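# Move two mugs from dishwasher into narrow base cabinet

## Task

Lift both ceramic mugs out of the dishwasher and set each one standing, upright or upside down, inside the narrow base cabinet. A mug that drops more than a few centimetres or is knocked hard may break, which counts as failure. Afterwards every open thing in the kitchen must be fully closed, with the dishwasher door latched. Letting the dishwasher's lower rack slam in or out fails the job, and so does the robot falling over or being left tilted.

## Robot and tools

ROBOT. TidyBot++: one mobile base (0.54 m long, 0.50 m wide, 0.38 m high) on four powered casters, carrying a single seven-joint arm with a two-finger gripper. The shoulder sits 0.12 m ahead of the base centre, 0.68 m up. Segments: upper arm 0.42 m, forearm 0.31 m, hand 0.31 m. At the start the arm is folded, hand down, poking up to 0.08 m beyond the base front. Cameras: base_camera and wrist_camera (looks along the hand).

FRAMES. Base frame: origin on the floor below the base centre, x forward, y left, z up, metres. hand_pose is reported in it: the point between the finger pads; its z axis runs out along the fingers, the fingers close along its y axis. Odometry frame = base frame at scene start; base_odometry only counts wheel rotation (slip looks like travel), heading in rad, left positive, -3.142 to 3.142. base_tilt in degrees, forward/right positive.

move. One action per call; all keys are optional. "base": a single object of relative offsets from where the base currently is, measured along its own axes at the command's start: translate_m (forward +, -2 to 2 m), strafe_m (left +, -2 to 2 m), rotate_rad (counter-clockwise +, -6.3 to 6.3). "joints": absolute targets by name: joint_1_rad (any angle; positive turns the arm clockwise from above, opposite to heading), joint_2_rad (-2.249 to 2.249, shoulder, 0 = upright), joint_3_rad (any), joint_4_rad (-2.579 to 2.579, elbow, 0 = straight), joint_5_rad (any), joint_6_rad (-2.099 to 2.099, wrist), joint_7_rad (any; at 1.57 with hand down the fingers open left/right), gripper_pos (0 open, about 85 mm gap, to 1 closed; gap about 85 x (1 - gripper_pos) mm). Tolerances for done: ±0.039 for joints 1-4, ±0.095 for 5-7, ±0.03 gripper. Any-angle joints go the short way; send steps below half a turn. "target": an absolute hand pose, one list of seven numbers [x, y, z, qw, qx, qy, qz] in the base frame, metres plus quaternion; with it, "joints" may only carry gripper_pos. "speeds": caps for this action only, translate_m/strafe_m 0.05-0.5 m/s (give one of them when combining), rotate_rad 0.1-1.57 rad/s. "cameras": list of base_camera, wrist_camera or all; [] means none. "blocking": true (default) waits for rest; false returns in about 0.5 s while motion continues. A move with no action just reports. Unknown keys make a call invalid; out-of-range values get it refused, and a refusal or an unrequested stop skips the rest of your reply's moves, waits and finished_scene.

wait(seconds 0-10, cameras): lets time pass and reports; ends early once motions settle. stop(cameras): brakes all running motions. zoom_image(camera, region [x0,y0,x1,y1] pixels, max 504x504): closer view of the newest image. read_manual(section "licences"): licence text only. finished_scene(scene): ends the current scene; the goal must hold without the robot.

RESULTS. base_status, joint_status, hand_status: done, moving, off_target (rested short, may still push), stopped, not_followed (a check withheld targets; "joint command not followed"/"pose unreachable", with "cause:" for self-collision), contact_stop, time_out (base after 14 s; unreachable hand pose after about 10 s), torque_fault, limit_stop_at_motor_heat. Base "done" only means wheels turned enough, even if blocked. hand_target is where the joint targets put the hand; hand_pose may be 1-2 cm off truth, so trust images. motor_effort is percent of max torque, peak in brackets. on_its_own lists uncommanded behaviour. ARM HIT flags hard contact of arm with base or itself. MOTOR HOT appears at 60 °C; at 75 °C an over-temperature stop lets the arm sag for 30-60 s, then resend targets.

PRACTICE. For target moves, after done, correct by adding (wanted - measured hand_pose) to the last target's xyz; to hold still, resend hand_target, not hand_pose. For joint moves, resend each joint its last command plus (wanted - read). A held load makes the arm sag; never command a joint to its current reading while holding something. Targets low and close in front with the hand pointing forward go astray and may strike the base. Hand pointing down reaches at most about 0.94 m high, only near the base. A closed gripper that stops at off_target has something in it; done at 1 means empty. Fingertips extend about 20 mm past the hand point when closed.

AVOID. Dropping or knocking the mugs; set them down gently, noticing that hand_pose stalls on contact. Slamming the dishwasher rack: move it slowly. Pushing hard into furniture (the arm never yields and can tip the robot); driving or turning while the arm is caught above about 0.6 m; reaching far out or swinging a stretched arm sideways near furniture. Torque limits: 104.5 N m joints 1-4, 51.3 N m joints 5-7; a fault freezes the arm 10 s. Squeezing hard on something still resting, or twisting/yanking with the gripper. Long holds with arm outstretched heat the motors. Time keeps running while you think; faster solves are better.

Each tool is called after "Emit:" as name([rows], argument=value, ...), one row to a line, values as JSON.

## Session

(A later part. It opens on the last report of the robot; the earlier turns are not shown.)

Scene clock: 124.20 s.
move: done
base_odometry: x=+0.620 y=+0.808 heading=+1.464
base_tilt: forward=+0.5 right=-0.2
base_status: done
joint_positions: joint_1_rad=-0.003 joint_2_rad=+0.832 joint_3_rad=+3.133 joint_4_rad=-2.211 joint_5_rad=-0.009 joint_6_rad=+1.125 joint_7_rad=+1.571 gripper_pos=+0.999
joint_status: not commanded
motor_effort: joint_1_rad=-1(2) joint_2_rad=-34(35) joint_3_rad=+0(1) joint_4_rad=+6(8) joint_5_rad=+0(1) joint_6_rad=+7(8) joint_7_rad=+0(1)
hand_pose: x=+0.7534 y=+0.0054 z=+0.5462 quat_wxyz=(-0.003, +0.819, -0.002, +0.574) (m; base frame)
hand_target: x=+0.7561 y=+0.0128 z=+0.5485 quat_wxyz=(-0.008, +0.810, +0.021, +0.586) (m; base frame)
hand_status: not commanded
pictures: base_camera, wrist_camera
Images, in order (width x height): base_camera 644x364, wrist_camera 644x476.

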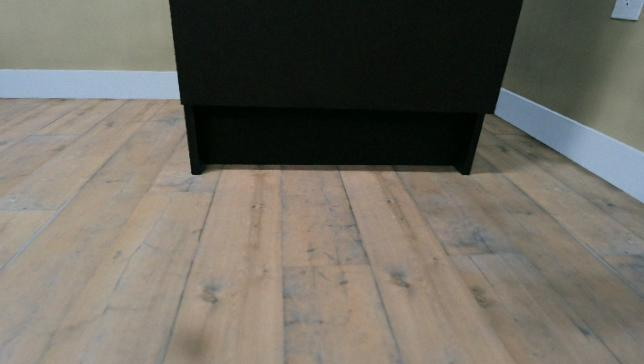

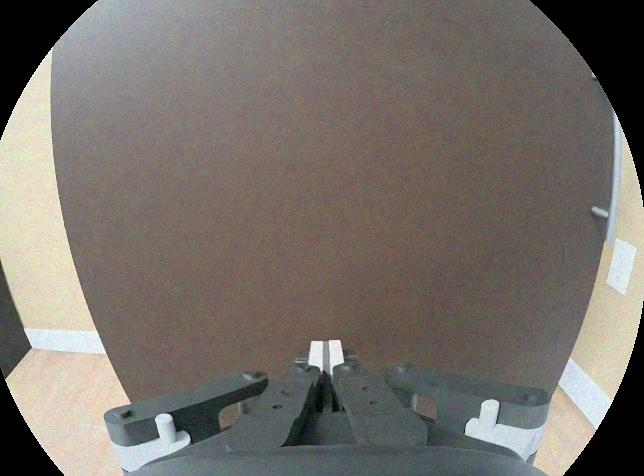

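Emit:
move(base={"translate_m": 0.05}, speeds={"translate_m": 0.06})

Scene clock: 127.07 s.
move: done
base_odometry: x=+0.626 y=+0.858 heading=+1.464
base_tilt: forward=+0.5 right=-0.2
base_status: done
joint_positions: joint_1_rad=-0.003 joint_2_rad=+0.833 joint_3_rad=+3.133 joint_4_rad=-2.211 joint_5_rad=-0.009 joint_6_rad=+1.125 joint_7_rad=+1.571 gripper_pos=+0.999
joint_status: not commanded
motor_effort: joint_1_rad=-1(2) joint_2_rad=-34(36) joint_3_rad=+0(1) joint_4_rad=+6(8) joint_5_rad=+0(1) joint_6_rad=+7(8) joint_7_rad=+0(0)
hand_pose: x=+0.7535 y=+0.0054 z=+0.5462 quat_wxyz=(-0.003, +0.819, -0.002, +0.574) (m; base frame)
hand_target: x=+0.7561 y=+0.0128 z=+0.5485 quat_wxyz=(-0.008, +0.810, +0.021, +0.586) (m; base frame)
hand_status: not commanded
pictures: base_camera, wrist_camera
Images, in order (width x height): base_camera 644x364, wrist_camera 644x476.

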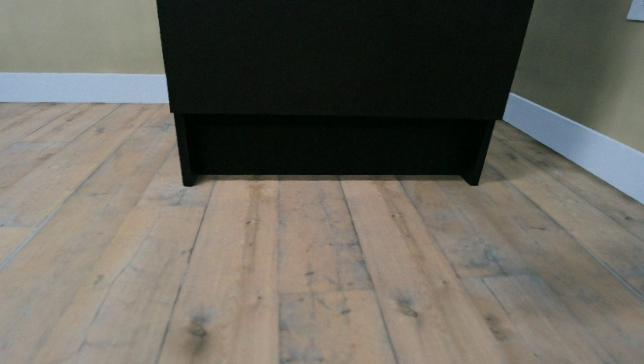

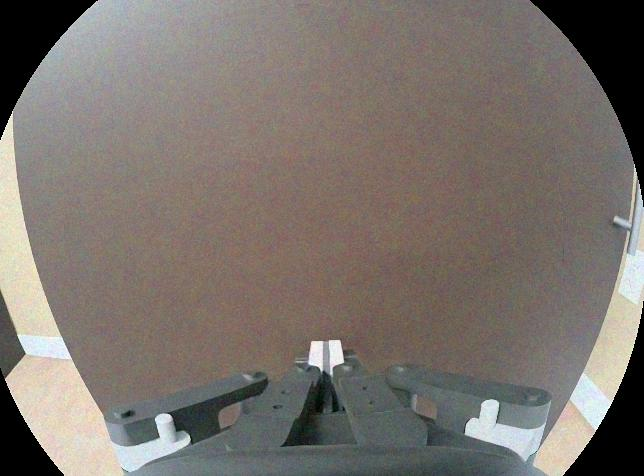

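Emit:
move(base={"translate_m": 0.06}, speeds={"translate_m": 0.06})

Scene clock: 129.77 s.
move: done
base_odometry: x=+0.632 y=+0.918 heading=+1.463
base_tilt: forward=+0.5 right=-0.2
base_status: done
joint_positions: joint_1_rad=-0.003 joint_2_rad=+0.833 joint_3_rad=+3.133 joint_4_rad=-2.211 joint_5_rad=-0.009 joint_6_rad=+1.126 joint_7_rad=+1.571 gripper_pos=+0.999
joint_status: not commanded
motor_effort: joint_1_rad=-1(3) joint_2_rad=-34(35) joint_3_rad=+0(1) joint_4_rad=+6(8) joint_5_rad=+0(1) joint_6_rad=+7(8) joint_7_rad=+0(1)
hand_pose: x=+0.7536 y=+0.0054 z=+0.5462 quat_wxyz=(-0.003, +0.819, -0.002, +0.574) (m; base frame)
hand_target: x=+0.7561 y=+0.0128 z=+0.5485 quat_wxyz=(-0.008, +0.810, +0.021, +0.586) (m; base frame)
hand_status: not commanded
pictures: base_camera, wrist_camera
Images, in order (width x height): base_camera 644x364, wrist_camera 644x476.

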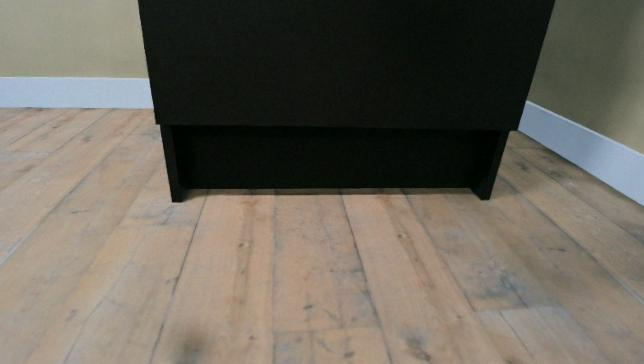

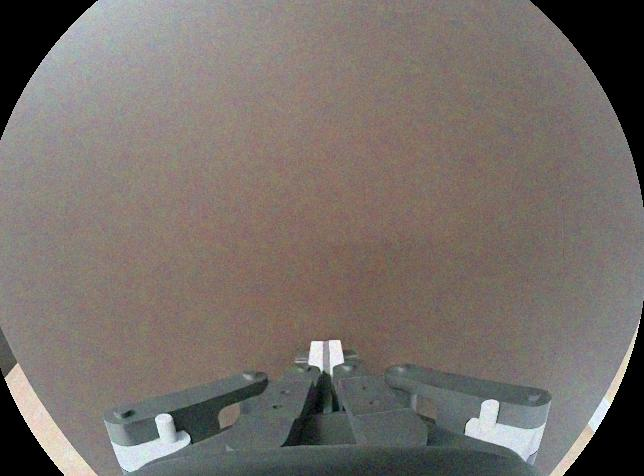

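Emit:
move(base={"translate_m": 0.05}, speeds={"translate_m": 0.06}, cameras=["wrist_camera"])

Scene clock: 132.23 s.
move: done
base_odometry: x=+0.638 y=+0.967 heading=+1.463
base_tilt: forward=+0.5 right=-0.2
base_status: done
joint_positions: joint_1_rad=-0.002 joint_2_rad=+0.844 joint_3_rad=+3.133 joint_4_rad=-2.305 joint_5_rad=-0.009 joint_6_rad=+1.126 joint_7_rad=+1.571 gripper_pos=+0.999
joint_status: not commanded
motor_effort: joint_1_rad=-3(4) joint_2_rad=-36(36) joint_3_rad=-1(2) joint_4_rad=+24(26) joint_5_rad=+2(2) joint_6_rad=+13(14) joint_7_rad=+0(1)
hand_pose: x=+0.7108 y=+0.0043 z=+0.5110 quat_wxyz=(-0.002, +0.848, -0.002, +0.530) (m; base frame)
hand_target: x=+0.7561 y=+0.0128 z=+0.5485 quat_wxyz=(-0.008, +0.810, +0.021, +0.586) (m; base frame)
hand_status: not commanded
pictures: wrist_camera
Images, in order (width x height): wrist_camera 644x476.

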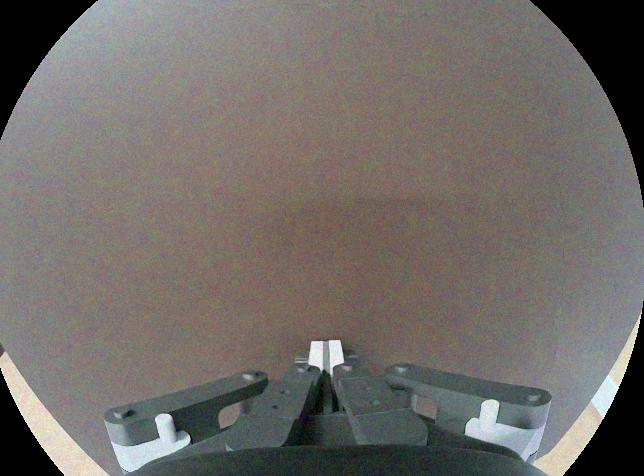

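Emit:
move(base={"translate_m": -0.4}, speeds={"translate_m": 0.3}, cameras=["wrist_camera"])

Emit:
move(base={"strafe_m": 1.3}, joints={"joint_1_rad": 0.0, "joint_2_rad": -0.31, "joint_4_rad": -2.4, "joint_6_rad": 0.3})

Scene clock: 142.40 s.
move: done
base_odometry: x=+0.595 y=+0.569 heading=+1.462
base_tilt: forward=+0.5 right=-0.2
base_status: done
joint_positions: joint_1_rad=-0.002 joint_2_rad=+0.852 joint_3_rad=+3.133 joint_4_rad=-2.205 joint_5_rad=-0.009 joint_6_rad=+1.152 joint_7_rad=+1.571 gripper_pos=+0.999
joint_status: not commanded
motor_effort: joint_1_rad=-1(3) joint_2_rad=-35(40) joint_3_rad=+0(3) joint_4_rad=+6(22) joint_5_rad=+0(2) joint_6_rad=+8(14) joint_7_rad=+0(1)
hand_pose: x=+0.7564 y=+0.0042 z=+0.5439 quat_wxyz=(-0.002, +0.815, -0.003, +0.580) (m; base frame)
hand_target: x=+0.7561 y=+0.0128 z=+0.5485 quat_wxyz=(-0.008, +0.810, +0.021, +0.586) (m; base frame)
hand_status: not commanded
pictures: wrist_camera
Images, in order (width x height): wrist_camera 644x476.

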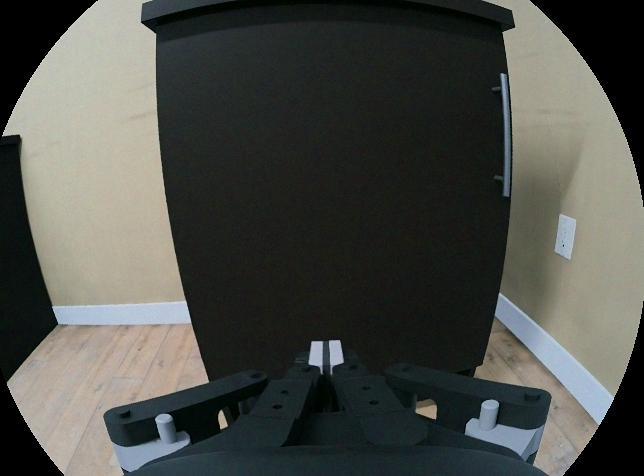

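Scene clock: 146.37 s.
move: done
base_odometry: x=-0.698 y=+0.710 heading=+1.462
base_tilt: forward=+0.4 right=-0.2
base_status: done
joint_positions: joint_1_rad=+0.001 joint_2_rad=-0.291 joint_3_rad=+3.133 joint_4_rad=-2.377 joint_5_rad=-0.009 joint_6_rad=+0.350 joint_7_rad=+1.571 gripper_pos=+0.999
joint_status: all done
motor_effort: joint_1_rad=-1(4) joint_2_rad=-9(37) joint_3_rad=+1(3) joint_4_rad=+19(20) joint_5_rad=+0(1) joint_6_rad=+7(9) joint_7_rad=-1(1)
hand_pose: x=+0.5788 y=+0.0037 z=+0.8791 quat_wxyz=(-0.003, +0.763, -0.001, +0.647) (m; base frame)
hand_target: x=+0.5674 y=+0.0050 z=+0.8588 quat_wxyz=(+0.010, +0.780, +0.022, +0.625) (m; base frame)
hand_status: not commanded
pictures: base_camera, wrist_camera
Images, in order (width x height): base_camera 644x364, wrist_camera 644x476.

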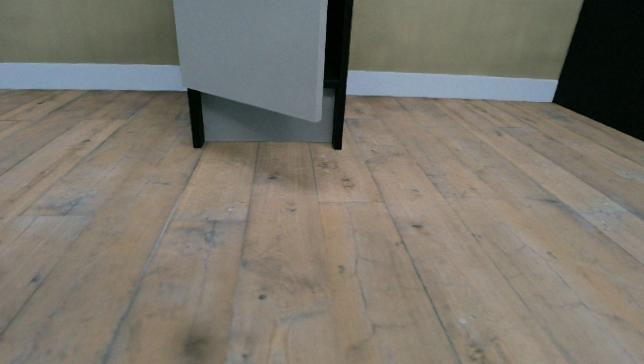

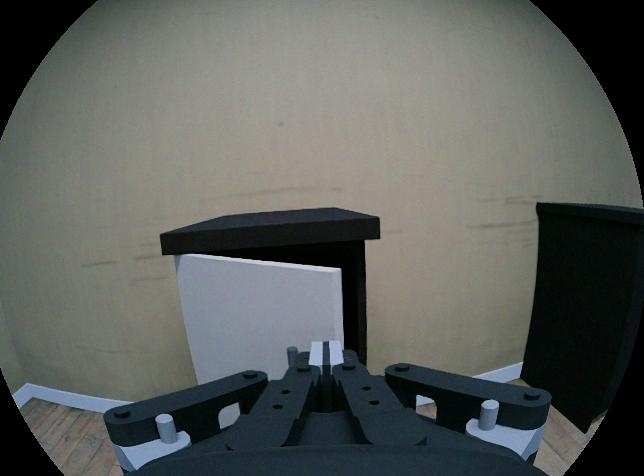

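Emit:
move(base={"strafe_m": -0.19, "translate_m": 0.19}, joints={"joint_2_rad": 0.85, "joint_4_rad": -2.21, "joint_6_rad": 1.17}, cameras=["wrist_camera"])

Emit:
move(base={"strafe_m": 0.25}, speeds={"strafe_m": 0.12})

Scene clock: 158.83 s.
move: done
base_odometry: x=-0.488 y=+0.879 heading=+1.463
base_tilt: forward=+0.5 right=-0.2
base_status: done
joint_positions: joint_1_rad=+0.001 joint_2_rad=+0.831 joint_3_rad=+3.135 joint_4_rad=-2.221 joint_5_rad=-0.009 joint_6_rad=+1.120 joint_7_rad=+1.571 gripper_pos=+0.999
joint_status: all done
motor_effort: joint_1_rad=-1(3) joint_2_rad=-34(36) joint_3_rad=+0(3) joint_4_rad=+6(20) joint_5_rad=+0(1) joint_6_rad=+7(9) joint_7_rad=+0(1)
hand_pose: x=+0.7491 y=+0.0012 z=+0.5422 quat_wxyz=(+0.000, +0.823, -0.004, +0.568) (m; base frame)
hand_target: x=+0.7561 y=+0.0128 z=+0.5485 quat_wxyz=(-0.008, +0.810, +0.021, +0.586) (m; base frame)
hand_status: not commanded
pictures: wrist_camera
Images, in order (width x height): wrist_camera 644x476.

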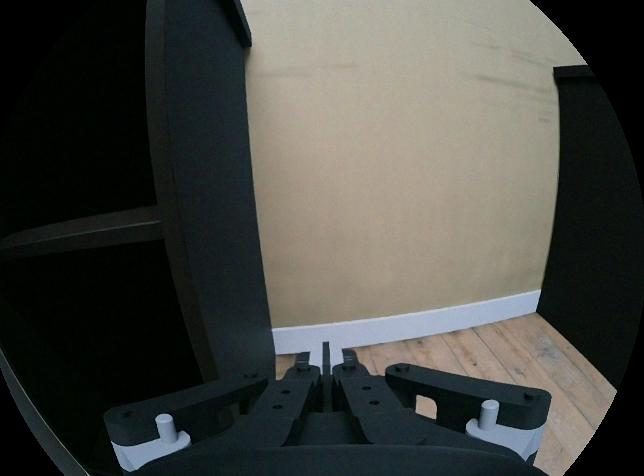

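Scene clock: 161.53 s.
move: done
base_odometry: x=-0.737 y=+0.906 heading=+1.463
base_tilt: forward=+0.5 right=-0.2
base_status: done
joint_positions: joint_1_rad=+0.000 joint_2_rad=+0.832 joint_3_rad=+3.140 joint_4_rad=-2.219 joint_5_rad=-0.009 joint_6_rad=+1.122 joint_7_rad=+1.571 gripper_pos=+0.999
joint_status: not commanded
motor_effort: joint_1_rad=-1(9) joint_2_rad=-34(36) joint_3_rad=+0(6) joint_4_rad=+7(8) joint_5_rad=+0(5) joint_6_rad=+7(8) joint_7_rad=-1(2)
hand_pose: x=+0.7499 y=-0.0003 z=+0.5430 quat_wxyz=(+0.001, +0.822, -0.004, +0.570) (m; base frame)
hand_target: x=+0.7561 y=+0.0128 z=+0.5485 quat_wxyz=(-0.008, +0.810, +0.021, +0.586) (m; base frame)
hand_status: not commanded
pictures: base_camera, wrist_camera
Images, in order (width x height): base_camera 644x364, wrist_camera 644x476.

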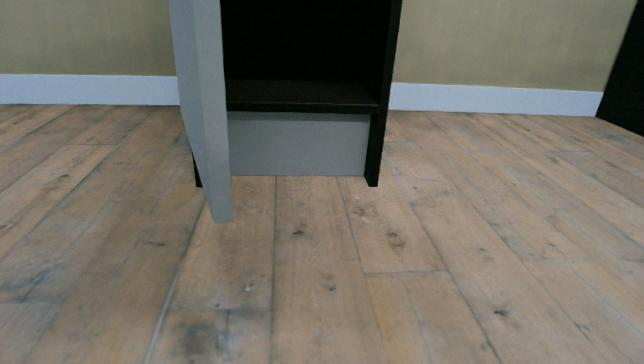

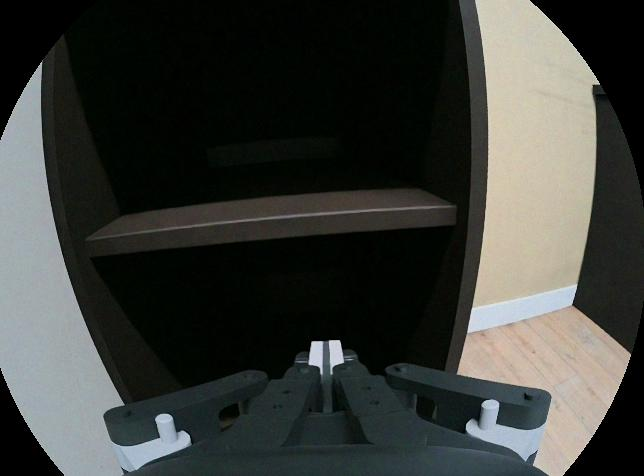

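Emit:
move(joints={"joint_1_rad": -0.42})

Scene clock: 164.60 s.
move: off_target
base_odometry: x=-0.737 y=+0.906 heading=+1.463
base_tilt: forward=+0.5 right=-0.2
base_status: not commanded
joint_positions: joint_1_rad=-0.312 joint_2_rad=+0.832 joint_3_rad=+3.197 joint_4_rad=-2.218 joint_5_rad=-0.019 joint_6_rad=+1.125 joint_7_rad=+1.571 gripper_pos=+0.999
joint_status: joint_1_rad off_target (ended at -0.312, target -0.420)
motor_effort: joint_1_rad=-18(20) joint_2_rad=-32(35) joint_3_rad=-13(17) joint_4_rad=+9(10) joint_5_rad=+10(17) joint_6_rad=+7(8) joint_7_rad=+0(1)
hand_pose: x=+0.7300 y=+0.1626 z=+0.5445 quat_wxyz=(-0.057, +0.812, +0.116, +0.569) (m; base frame)
hand_target: x=+0.6955 y=+0.2715 z=+0.5485 quat_wxyz=(-0.130, +0.788, +0.189, +0.571) (m; base frame)
hand_status: not commanded
pictures: base_camera, wrist_camera
Images, in order (width x height): base_camera 644x364, wrist_camera 644x476.

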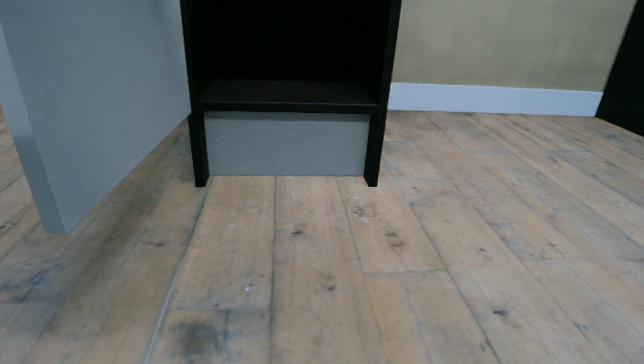

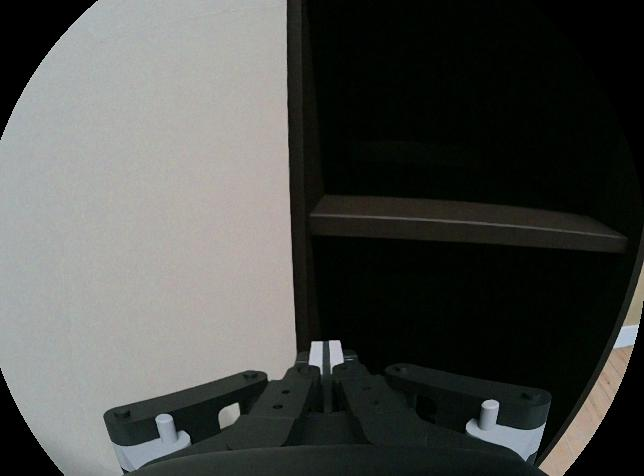

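Emit:
move(joints={"joint_1_rad": 0.0, "joint_3_rad": 3.1416}, cameras=[])

Emit:
move(base={"translate_m": -0.3, "strafe_m": -0.2}, joints={"joint_2_rad": -0.31, "joint_4_rad": -2.4, "joint_6_rad": 0.2}, cameras=[])

Emit:
move(base={"rotate_rad": 1.577})

Scene clock: 170.80 s.
move: done
base_odometry: x=-0.737 y=+0.906 heading=+1.463
base_tilt: forward=+0.5 right=-0.2
base_status: not commanded
joint_positions: joint_1_rad=-0.005 joint_2_rad=+0.833 joint_3_rad=+3.140 joint_4_rad=-2.214 joint_5_rad=+0.004 joint_6_rad=+1.126 joint_7_rad=+1.571 gripper_pos=+0.999
joint_status: all done
motor_effort: joint_1_rad=-1(20) joint_2_rad=-34(35) joint_3_rad=+1(14) joint_4_rad=+6(10) joint_5_rad=+0(11) joint_6_rad=+7(8) joint_7_rad=+0(1)
hand_pose: x=+0.7525 y=+0.0064 z=+0.5454 quat_wxyz=(-0.003, +0.819, +0.004, +0.573) (m; base frame)
hand_target: x=+0.7561 y=+0.0128 z=+0.5485 quat_wxyz=(-0.008, +0.810, +0.021, +0.586) (m; base frame)
hand_status: not commanded
pictures: none
No camera images: "cameras" was empty.

Scene clock: 173.57 s.
move: done
base_odometry: x=-0.570 y=+0.586 heading=+1.462
base_tilt: forward=+0.4 right=-0.2
base_status: done
joint_positions: joint_1_rad=-0.001 joint_2_rad=-0.291 joint_3_rad=+3.140 joint_4_rad=-2.377 joint_5_rad=+0.004 joint_6_rad=+0.251 joint_7_rad=+1.571 gripper_pos=+0.999
joint_status: all done
motor_effort: joint_1_rad=-1(3) joint_2_rad=-9(37) joint_3_rad=+1(2) joint_4_rad=+19(20) joint_5_rad=+0(1) joint_6_rad=+8(9) joint_7_rad=+0(1)
hand_pose: x=+0.5724 y=+0.0030 z=+0.8486 quat_wxyz=(+0.000, +0.794, +0.003, +0.608) (m; base frame)
hand_target: x=+0.5591 y=+0.0038 z=+0.8288 quat_wxyz=(+0.011, +0.810, +0.022, +0.586) (m; base frame)
hand_status: not commanded
pictures: none
No camera images: "cameras" was empty.

Scene clock: 175.87 s.
move: done
base_odometry: x=-0.570 y=+0.586 heading=+3.039
base_tilt: forward=+0.5 right=-0.2
base_status: done
joint_positions: joint_1_rad=-0.002 joint_2_rad=-0.291 joint_3_rad=+3.140 joint_4_rad=-2.377 joint_5_rad=+0.004 joint_6_rad=+0.250 joint_7_rad=+1.571 gripper_pos=+0.999
joint_status: not commanded
motor_effort: joint_1_rad=-1(2) joint_2_rad=-9(10) joint_3_rad=+1(3) joint_4_rad=+19(20) joint_5_rad=+0(1) joint_6_rad=+8(8) joint_7_rad=+0(1)
hand_pose: x=+0.5722 y=+0.0032 z=+0.8481 quat_wxyz=(+0.000, +0.795, +0.003, +0.607) (m; base frame)
hand_target: x=+0.5591 y=+0.0038 z=+0.8288 quat_wxyz=(+0.011, +0.810, +0.022, +0.586) (m; base frame)
hand_status: not commanded
pictures: base_camera, wrist_camera
Images, in order (width x height): base_camera 644x364, wrist_camera 644x476.

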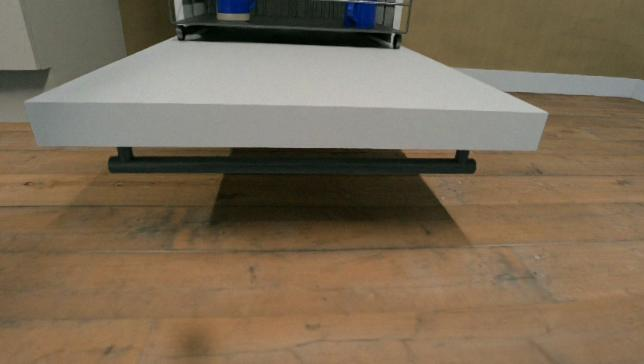

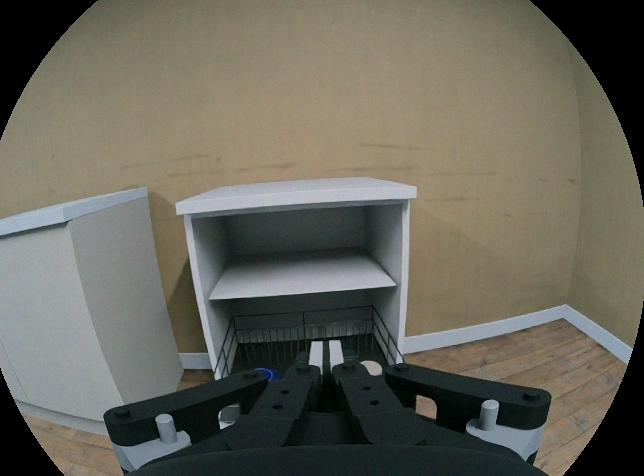

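Emit:
move(joints={"joint_2_rad": 0.35, "joint_4_rad": -1.75, "joint_6_rad": -0.2, "gripper_pos": 0})

Scene clock: 184.23 s.
move: done
base_odometry: x=-0.570 y=+0.586 heading=+3.039
base_tilt: forward=+0.5 right=-0.3
base_status: not commanded
joint_positions: joint_1_rad=-0.002 joint_2_rad=+0.334 joint_3_rad=+3.140 joint_4_rad=-1.755 joint_5_rad=+0.004 joint_6_rad=-0.149 joint_7_rad=+1.571 gripper_pos=+0.000
joint_status: all done
motor_effort: joint_1_rad=-1(2) joint_2_rad=-31(33) joint_3_rad=+1(2) joint_4_rad=+18(20) joint_5_rad=+0(1) joint_6_rad=+6(8) joint_7_rad=+0(0)
hand_pose: x=+0.7745 y=+0.0032 z=+0.7308 quat_wxyz=(+0.000, +0.900, +0.003, +0.436) (m; base frame)
hand_target: x=+0.7668 y=-0.0011 z=+0.7110 quat_wxyz=(+0.014, +0.912, +0.020, +0.408) (m; base frame)
hand_status: not commanded
pictures: base_camera, wrist_camera
Images, in order (width x height): base_camera 644x364, wrist_camera 644x476.

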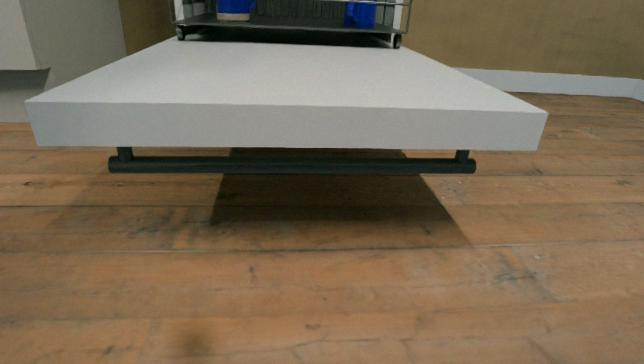

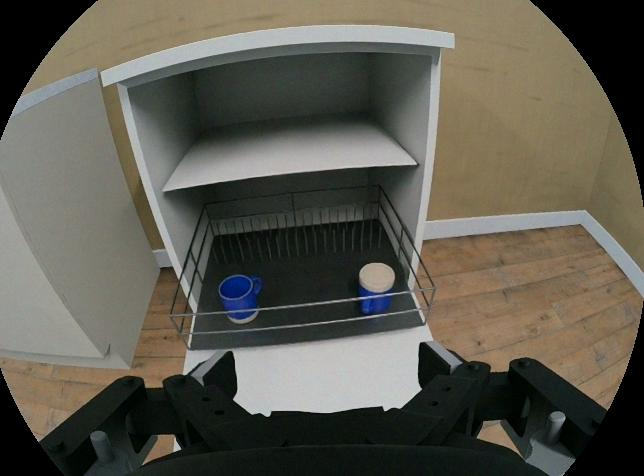

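Emit:
zoom_image(camera="wrist_camera", region=[180, 230, 440, 360])

Emit:
move(base={"translate_m": 0.24, "strafe_m": -0.106}, speeds={"translate_m": 0.25}, joints={"joint_2_rad": 0.90, "joint_4_rad": -1.2, "joint_6_rad": -0.57, "gripper_pos": 0})

Scaled by 1.938.

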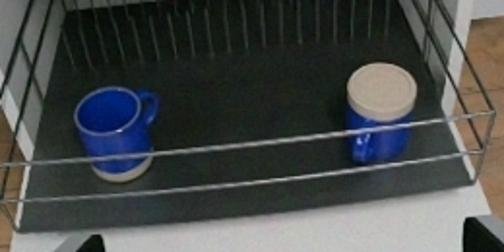

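Scene clock: 205.43 s.
move: done
base_odometry: x=-0.798 y=+0.716 heading=+3.040
base_tilt: forward=+0.5 right=-0.2
base_status: done
joint_positions: joint_1_rad=-0.001 joint_2_rad=+0.893 joint_3_rad=+3.140 joint_4_rad=-1.206 joint_5_rad=+0.004 joint_6_rad=-0.519 joint_7_rad=+1.571 gripper_pos=+0.000
joint_status: all done
motor_effort: joint_1_rad=-1(3) joint_2_rad=-46(50) joint_3_rad=+0(2) joint_4_rad=+16(20) joint_5_rad=+0(1) joint_6_rad=+3(7) joint_7_rad=+0(1)
hand_pose: x=+0.8741 y=+0.0027 z=+0.5181 quat_wxyz=(+0.001, +0.966, +0.002, +0.259) (m; base frame)
hand_target: x=+0.8614 y=-0.0054 z=+0.5074 quat_wxyz=(+0.016, +0.972, +0.018, +0.234) (m; base frame)
hand_status: not commanded
pictures: base_camera, wrist_camera
Images, in order (width x height): base_camera 644x364, wrist_camera 644x476.

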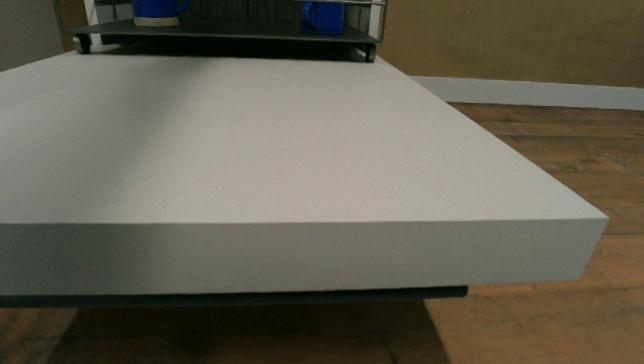

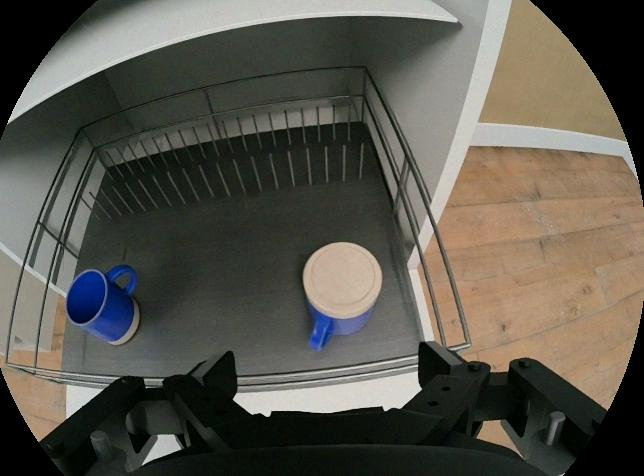

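Emit:
move(base={"translate_m": 0.06, "strafe_m": -0.016}, speeds={"translate_m": 0.1}, joints={"joint_2_rad": 1.07, "joint_4_rad": -0.995, "joint_6_rad": -0.59})

Scene clock: 213.37 s.
move: done
base_odometry: x=-0.857 y=+0.738 heading=+3.039
base_tilt: forward=+0.5 right=-0.2
base_status: done
joint_positions: joint_1_rad=-0.002 joint_2_rad=+1.059 joint_3_rad=+3.140 joint_4_rad=-0.997 joint_5_rad=+0.004 joint_6_rad=-0.542 joint_7_rad=+1.571 gripper_pos=+0.000
joint_status: all done
motor_effort: joint_1_rad=-1(4) joint_2_rad=-50(53) joint_3_rad=+0(2) joint_4_rad=+16(18) joint_5_rad=+0(1) joint_6_rad=+4(5) joint_7_rad=+0(1)
hand_pose: x=+0.9249 y=+0.0030 z=+0.4747 quat_wxyz=(+0.001, +0.963, +0.002, +0.268) (m; base frame)
hand_target: x=+0.9105 y=-0.0056 z=+0.4597 quat_wxyz=(+0.016, +0.970, +0.018, +0.241) (m; base frame)
hand_status: not commanded
pictures: base_camera, wrist_camera
Images, in order (width x height): base_camera 644x364, wrist_camera 644x476.

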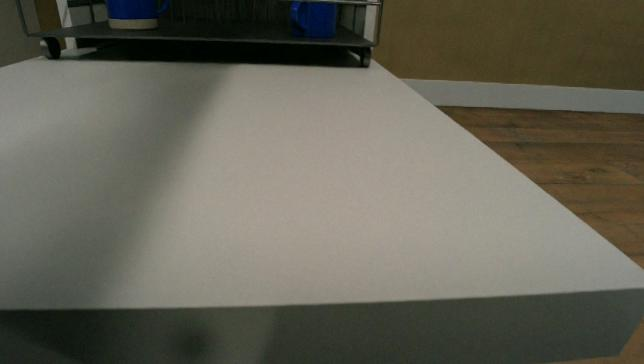

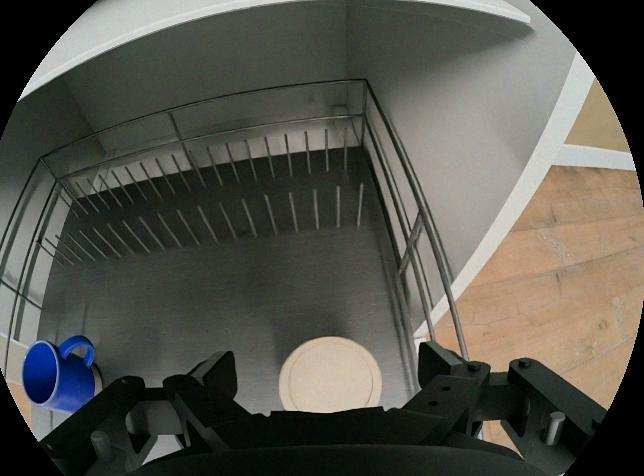

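Emit:
move(joints={"joint_2_rad": 1.187, "joint_4_rad": -0.908, "joint_6_rad": -0.54})

Scene clock: 218.50 s.
move: done
base_odometry: x=-0.857 y=+0.738 heading=+3.039
base_tilt: forward=+0.6 right=-0.2
base_status: not commanded
joint_positions: joint_1_rad=-0.002 joint_2_rad=+1.179 joint_3_rad=+3.140 joint_4_rad=-0.909 joint_5_rad=+0.004 joint_6_rad=-0.542 joint_7_rad=+1.571 gripper_pos=+0.000
joint_status: all done
motor_effort: joint_1_rad=-1(1) joint_2_rad=-51(55) joint_3_rad=+0(1) joint_4_rad=+17(18) joint_5_rad=+0(0) joint_6_rad=+3(4) joint_7_rad=+0(1)
hand_pose: x=+0.9335 y=+0.0030 z=+0.4158 quat_wxyz=(+0.000, +0.967, +0.002, +0.253) (m; base frame)
hand_target: x=+0.9324 y=-0.0051 z=+0.4099 quat_wxyz=(+0.015, +0.968, +0.018, +0.250) (m; base frame)
hand_status: not commanded
pictures: base_camera, wrist_camera
Images, in order (width x height): base_camera 644x364, wrist_camera 644x476.

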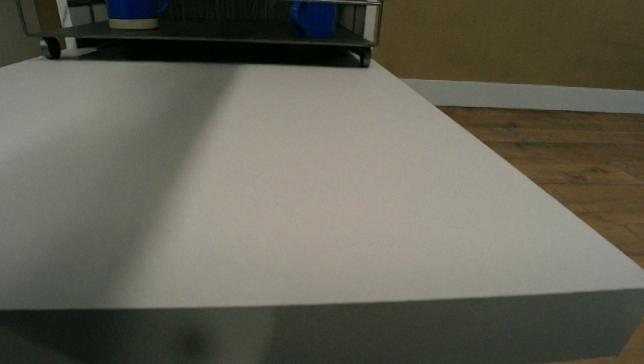

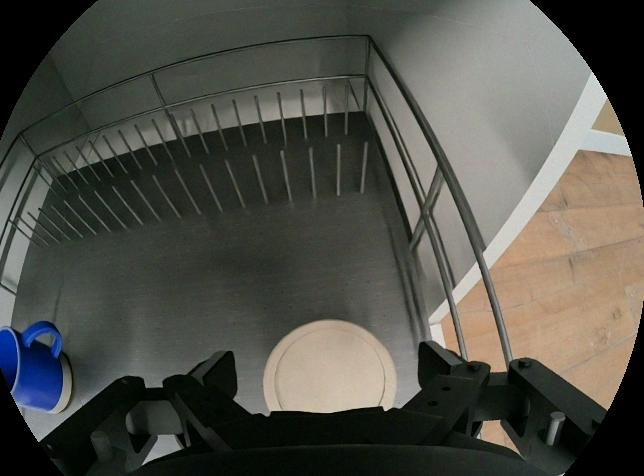

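Emit:
move(joints={"joint_2_rad": 1.284, "joint_4_rad": -0.868, "joint_6_rad": -0.49})

Scene clock: 223.47 s.
move: done
base_odometry: x=-0.857 y=+0.738 heading=+3.039
base_tilt: forward=+0.5 right=-0.2
base_status: not commanded
joint_positions: joint_1_rad=-0.002 joint_2_rad=+1.276 joint_3_rad=+3.140 joint_4_rad=-0.868 joint_5_rad=+0.004 joint_6_rad=-0.528 joint_7_rad=+1.571 gripper_pos=+0.000
joint_status: all done
motor_effort: joint_1_rad=-1(1) joint_2_rad=-53(56) joint_3_rad=+0(1) joint_4_rad=+16(18) joint_5_rad=+0(0) joint_6_rad=+3(4) joint_7_rad=+0(1)
hand_pose: x=+0.9264 y=+0.0030 z=+0.3556 quat_wxyz=(+0.000, +0.973, +0.002, +0.232) (m; base frame)
hand_target: x=+0.9345 y=-0.0045 z=+0.3551 quat_wxyz=(+0.015, +0.969, +0.019, +0.247) (m; base frame)
hand_status: not commanded
pictures: base_camera, wrist_camera
Images, in order (width x height): base_camera 644x364, wrist_camera 644x476.

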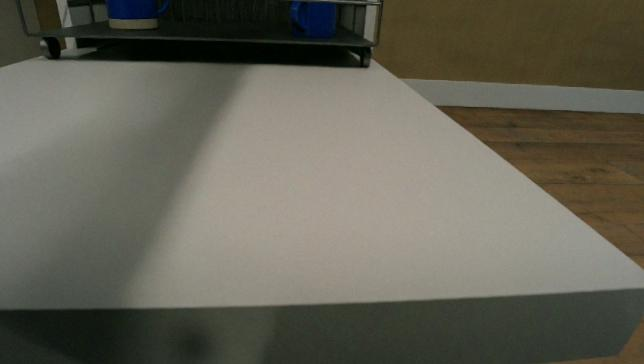

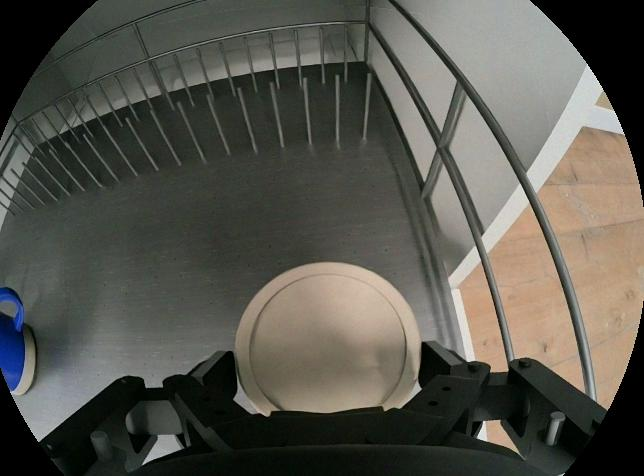

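Emit:
move(base={"translate_m": 0.013}, speeds={"translate_m": 0.05}, joints={"joint_6_rad": -0.46})

Scene clock: 225.87 s.
move: done
base_odometry: x=-0.870 y=+0.740 heading=+3.039
base_tilt: forward=+0.6 right=-0.2
base_status: done
joint_positions: joint_1_rad=-0.002 joint_2_rad=+1.276 joint_3_rad=+3.140 joint_4_rad=-0.866 joint_5_rad=+0.004 joint_6_rad=-0.499 joint_7_rad=+1.571 gripper_pos=+0.000
joint_status: all done
motor_effort: joint_1_rad=-1(3) joint_2_rad=-52(54) joint_3_rad=+0(1) joint_4_rad=+16(18) joint_5_rad=+0(1) joint_6_rad=+3(5) joint_7_rad=-1(1)
hand_pose: x=+0.9355 y=+0.0030 z=+0.3608 quat_wxyz=(+0.000, +0.969, +0.002, +0.248) (m; base frame)
hand_target: x=+0.9426 y=-0.0042 z=+0.3597 quat_wxyz=(+0.014, +0.965, +0.019, +0.262) (m; base frame)
hand_status: not commanded
pictures: base_camera, wrist_camera
Images, in order (width x height): base_camera 644x364, wrist_camera 644x476.

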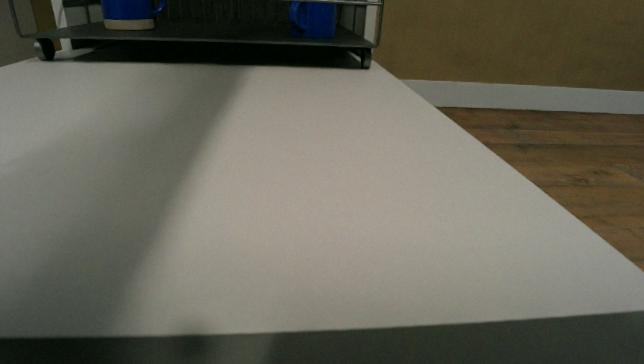

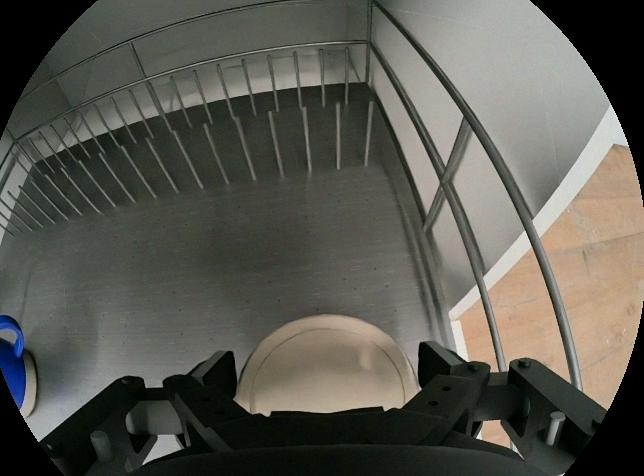

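Emit:
move(base={"translate_m": -0.011}, speeds={"translate_m": 0.05}, cameras=["wrist_camera"])

Emit:
move(joints={"gripper_pos": 0.2}, cameras=["wrist_camera"])

Emit:
move(joints={"gripper_pos": 0.7}, cameras=["wrist_camera"])

Scene clock: 231.40 s.
move: done
base_odometry: x=-0.859 y=+0.738 heading=+3.039
base_tilt: forward=+0.5 right=-0.2
base_status: done
joint_positions: joint_1_rad=-0.002 joint_2_rad=+1.276 joint_3_rad=+3.140 joint_4_rad=-0.866 joint_5_rad=+0.004 joint_6_rad=-0.499 joint_7_rad=+1.571 gripper_pos=+0.000
joint_status: not commanded
motor_effort: joint_1_rad=-1(5) joint_2_rad=-52(53) joint_3_rad=+0(1) joint_4_rad=+16(17) joint_5_rad=+0(0) joint_6_rad=+3(4) joint_7_rad=+0(1)
hand_pose: x=+0.9356 y=+0.0029 z=+0.3609 quat_wxyz=(+0.000, +0.969, +0.002, +0.248) (m; base frame)
hand_target: x=+0.9426 y=-0.0042 z=+0.3597 quat_wxyz=(+0.014, +0.965, +0.019, +0.262) (m; base frame)
hand_status: not commanded
pictures: wrist_camera
Images, in order (width x height): wrist_camera 644x476.

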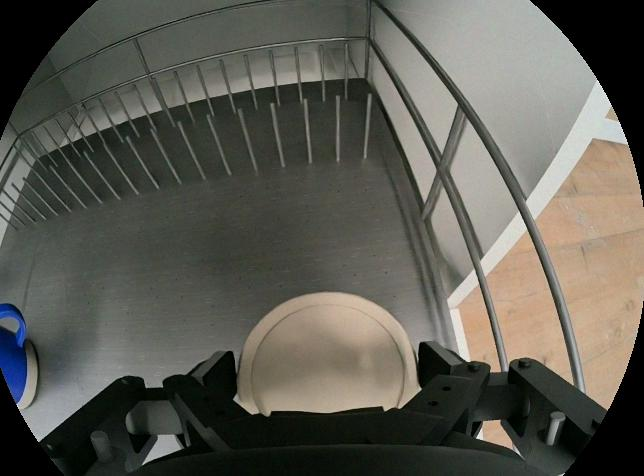

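Scene clock: 232.10 s.
move: off_target
base_odometry: x=-0.859 y=+0.738 heading=+3.039
base_tilt: forward=+0.5 right=-0.2
base_status: not commanded
joint_positions: joint_1_rad=-0.002 joint_2_rad=+1.275 joint_3_rad=+3.140 joint_4_rad=-0.865 joint_5_rad=+0.004 joint_6_rad=-0.497 joint_7_rad=+1.571 gripper_pos=+0.126
joint_status: gripper_pos off_target (ended at +0.126, target +0.200)
motor_effort: joint_1_rad=+0(1) joint_2_rad=-51(55) joint_3_rad=+1(1) joint_4_rad=+16(18) joint_5_rad=+1(1) joint_6_rad=+4(4) joint_7_rad=+0(1)
hand_pose: x=+0.9365 y=+0.0029 z=+0.3624 quat_wxyz=(+0.000, +0.968, +0.002, +0.249) (m; base frame)
hand_target: x=+0.9426 y=-0.0042 z=+0.3597 quat_wxyz=(+0.014, +0.965, +0.019, +0.262) (m; base frame)
hand_status: not commanded
pictures: wrist_camera
Images, in order (width x height): wrist_camera 644x476.

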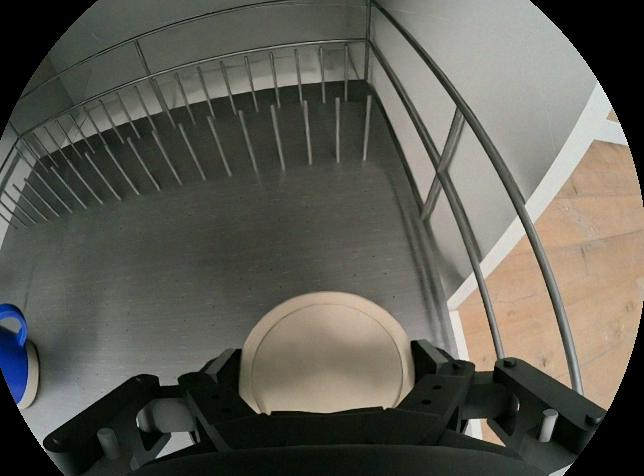

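Scene clock: 232.93 s.
move: off_target
base_odometry: x=-0.859 y=+0.738 heading=+3.039
base_tilt: forward=+0.5 right=-0.2
base_status: not commanded
joint_positions: joint_1_rad=-0.002 joint_2_rad=+1.275 joint_3_rad=+3.140 joint_4_rad=-0.865 joint_5_rad=+0.004 joint_6_rad=-0.497 joint_7_rad=+1.571 gripper_pos=+0.126
joint_status: gripper_pos off_target (ended at +0.126, target +0.700)
motor_effort: joint_1_rad=-1(1) joint_2_rad=-51(52) joint_3_rad=+0(1) joint_4_rad=+16(17) joint_5_rad=+0(1) joint_6_rad=+4(4) joint_7_rad=+0(1)
hand_pose: x=+0.9365 y=+0.0029 z=+0.3624 quat_wxyz=(+0.000, +0.968, +0.002, +0.249) (m; base frame)
hand_target: x=+0.9426 y=-0.0042 z=+0.3597 quat_wxyz=(+0.014, +0.965, +0.019, +0.262) (m; base frame)
hand_status: not commanded
pictures: wrist_camera
Images, in order (width x height): wrist_camera 644x476.

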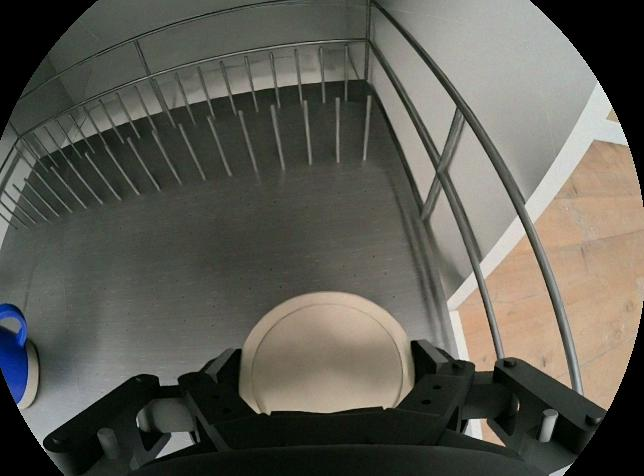

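Emit:
move(joints={"joint_2_rad": 1.15, "joint_4_rad": -0.855, "joint_6_rad": -0.60}, cameras=["wrist_camera"])

Emit:
move(joints={"joint_2_rad": 0.98, "joint_4_rad": -0.88, "joint_6_rad": -0.72})

Scene clock: 236.80 s.
move: done
base_odometry: x=-0.859 y=+0.738 heading=+3.039
base_tilt: forward=+0.5 right=-0.2
base_status: not commanded
joint_positions: joint_1_rad=-0.002 joint_2_rad=+1.177 joint_3_rad=+3.140 joint_4_rad=-0.859 joint_5_rad=+0.004 joint_6_rad=-0.568 joint_7_rad=+1.571 gripper_pos=+0.126
joint_status: all done
motor_effort: joint_1_rad=-1(1) joint_2_rad=-57(61) joint_3_rad=+0(1) joint_4_rad=+19(20) joint_5_rad=+0(1) joint_6_rad=+5(6) joint_7_rad=+0(1)
hand_pose: x=+0.9479 y=+0.0028 z=+0.4348 quat_wxyz=(+0.001, +0.964, +0.002, +0.266) (m; base frame)
hand_target: x=+0.9474 y=-0.0057 z=+0.4540 quat_wxyz=(+0.016, +0.964, +0.017, +0.265) (m; base frame)
hand_status: not commanded
pictures: wrist_camera
Images, in order (width x height): wrist_camera 644x476.

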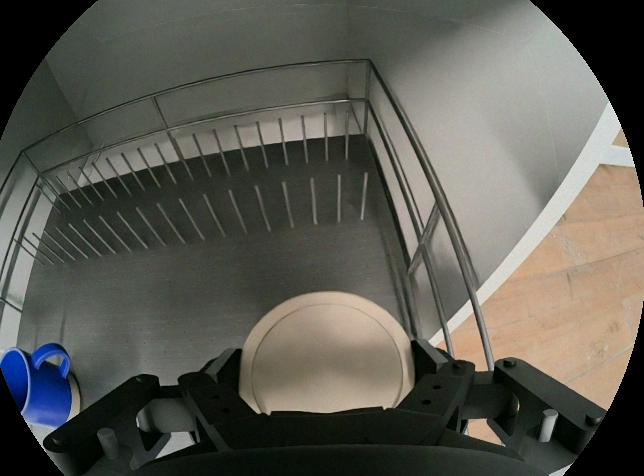

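Scene clock: 238.30 s.
move: done
base_odometry: x=-0.859 y=+0.738 heading=+3.039
base_tilt: forward=+0.5 right=-0.2
base_status: not commanded
joint_positions: joint_1_rad=-0.002 joint_2_rad=+0.998 joint_3_rad=+3.140 joint_4_rad=-0.877 joint_5_rad=+0.004 joint_6_rad=-0.682 joint_7_rad=+1.571 gripper_pos=+0.126
joint_status: all done
motor_effort: joint_1_rad=-1(2) joint_2_rad=-55(61) joint_3_rad=+0(1) joint_4_rad=+21(21) joint_5_rad=+0(1) joint_6_rad=+5(6) joint_7_rad=-1(1)
hand_pose: x=+0.9443 y=+0.0027 z=+0.5560 quat_wxyz=(+0.001, +0.958, +0.002, +0.288) (m; base frame)
hand_target: x=+0.9356 y=-0.0069 z=+0.5632 quat_wxyz=(+0.018, +0.961, +0.015, +0.277) (m; base frame)
hand_status: not commanded
pictures: base_camera, wrist_camera
Images, in order (width x height): base_camera 644x364, wrist_camera 644x476.

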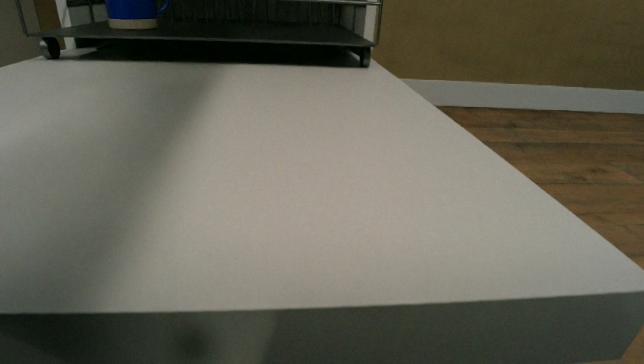

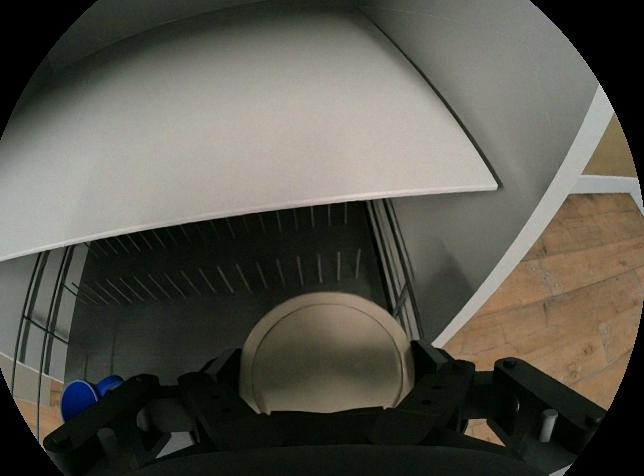

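Emit:
move(base={"translate_m": -0.42}, speeds={"translate_m": 0.3}, cameras=["wrist_camera"])

Emit:
move(joints={"joint_2_rad": 0.2, "joint_4_rad": -2.17, "joint_6_rad": -0.06}, base={"rotate_rad": -1.577}, speeds={"rotate_rad": 0.8})

Scene clock: 249.10 s.
move: done
base_odometry: x=-0.441 y=+0.696 heading=+3.039
base_tilt: forward=+0.5 right=-0.2
base_status: done
joint_positions: joint_1_rad=-0.002 joint_2_rad=+0.998 joint_3_rad=+3.140 joint_4_rad=-0.878 joint_5_rad=+0.004 joint_6_rad=-0.687 joint_7_rad=+1.571 gripper_pos=+0.126
joint_status: not commanded
motor_effort: joint_1_rad=-1(2) joint_2_rad=-55(56) joint_3_rad=+0(1) joint_4_rad=+20(22) joint_5_rad=+0(0) joint_6_rad=+5(6) joint_7_rad=+0(1)
hand_pose: x=+0.9428 y=+0.0031 z=+0.5550 quat_wxyz=(+0.001, +0.958, +0.002, +0.286) (m; base frame)
hand_target: x=+0.9356 y=-0.0069 z=+0.5632 quat_wxyz=(+0.018, +0.961, +0.015, +0.277) (m; base frame)
hand_status: not commanded
pictures: wrist_camera
Images, in order (width x height): wrist_camera 644x476.

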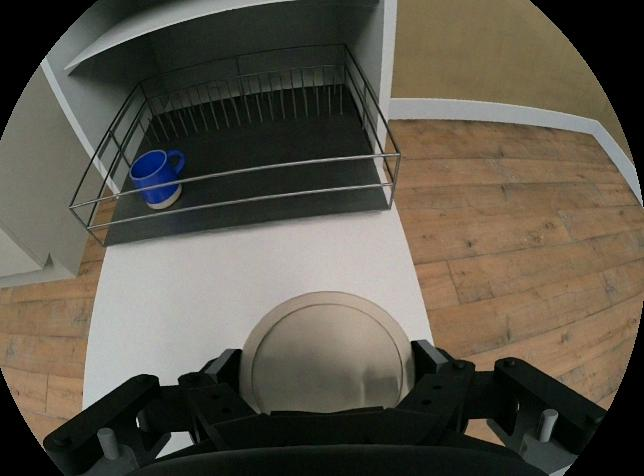

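Scene clock: 252.07 s.
move: done
base_odometry: x=-0.441 y=+0.696 heading=+1.462
base_tilt: forward=+0.5 right=-0.2
base_status: done
joint_positions: joint_1_rad=+0.008 joint_2_rad=+0.236 joint_3_rad=+3.142 joint_4_rad=-2.160 joint_5_rad=+0.004 joint_6_rad=-0.121 joint_7_rad=+1.571 gripper_pos=+0.126
joint_status: all done
motor_effort: joint_1_rad=-1(7) joint_2_rad=-26(56) joint_3_rad=+1(4) joint_4_rad=+16(21) joint_5_rad=+0(2) joint_6_rad=+6(6) joint_7_rad=+0(1)
hand_pose: x=+0.6128 y=-0.0033 z=+0.6076 quat_wxyz=(+0.002, +0.952, -0.002, +0.308) (m; base frame)
hand_target: x=+0.6251 y=+0.0006 z=+0.6331 quat_wxyz=(+0.010, +0.937, +0.023, +0.348) (m; base frame)
hand_status: not commanded
pictures: base_camera, wrist_camera
Images, in order (width x height): base_camera 644x364, wrist_camera 644x476.

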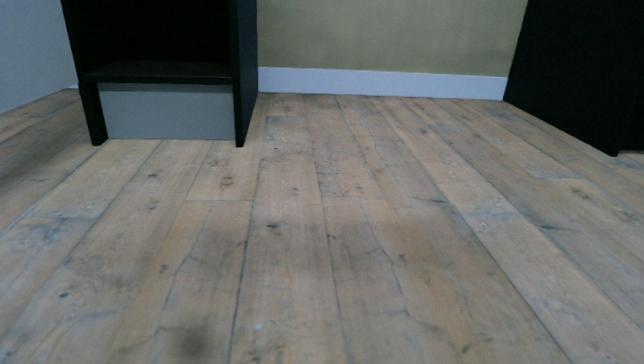

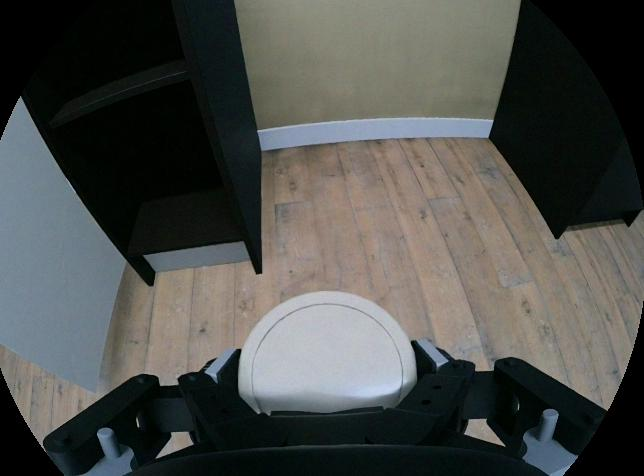

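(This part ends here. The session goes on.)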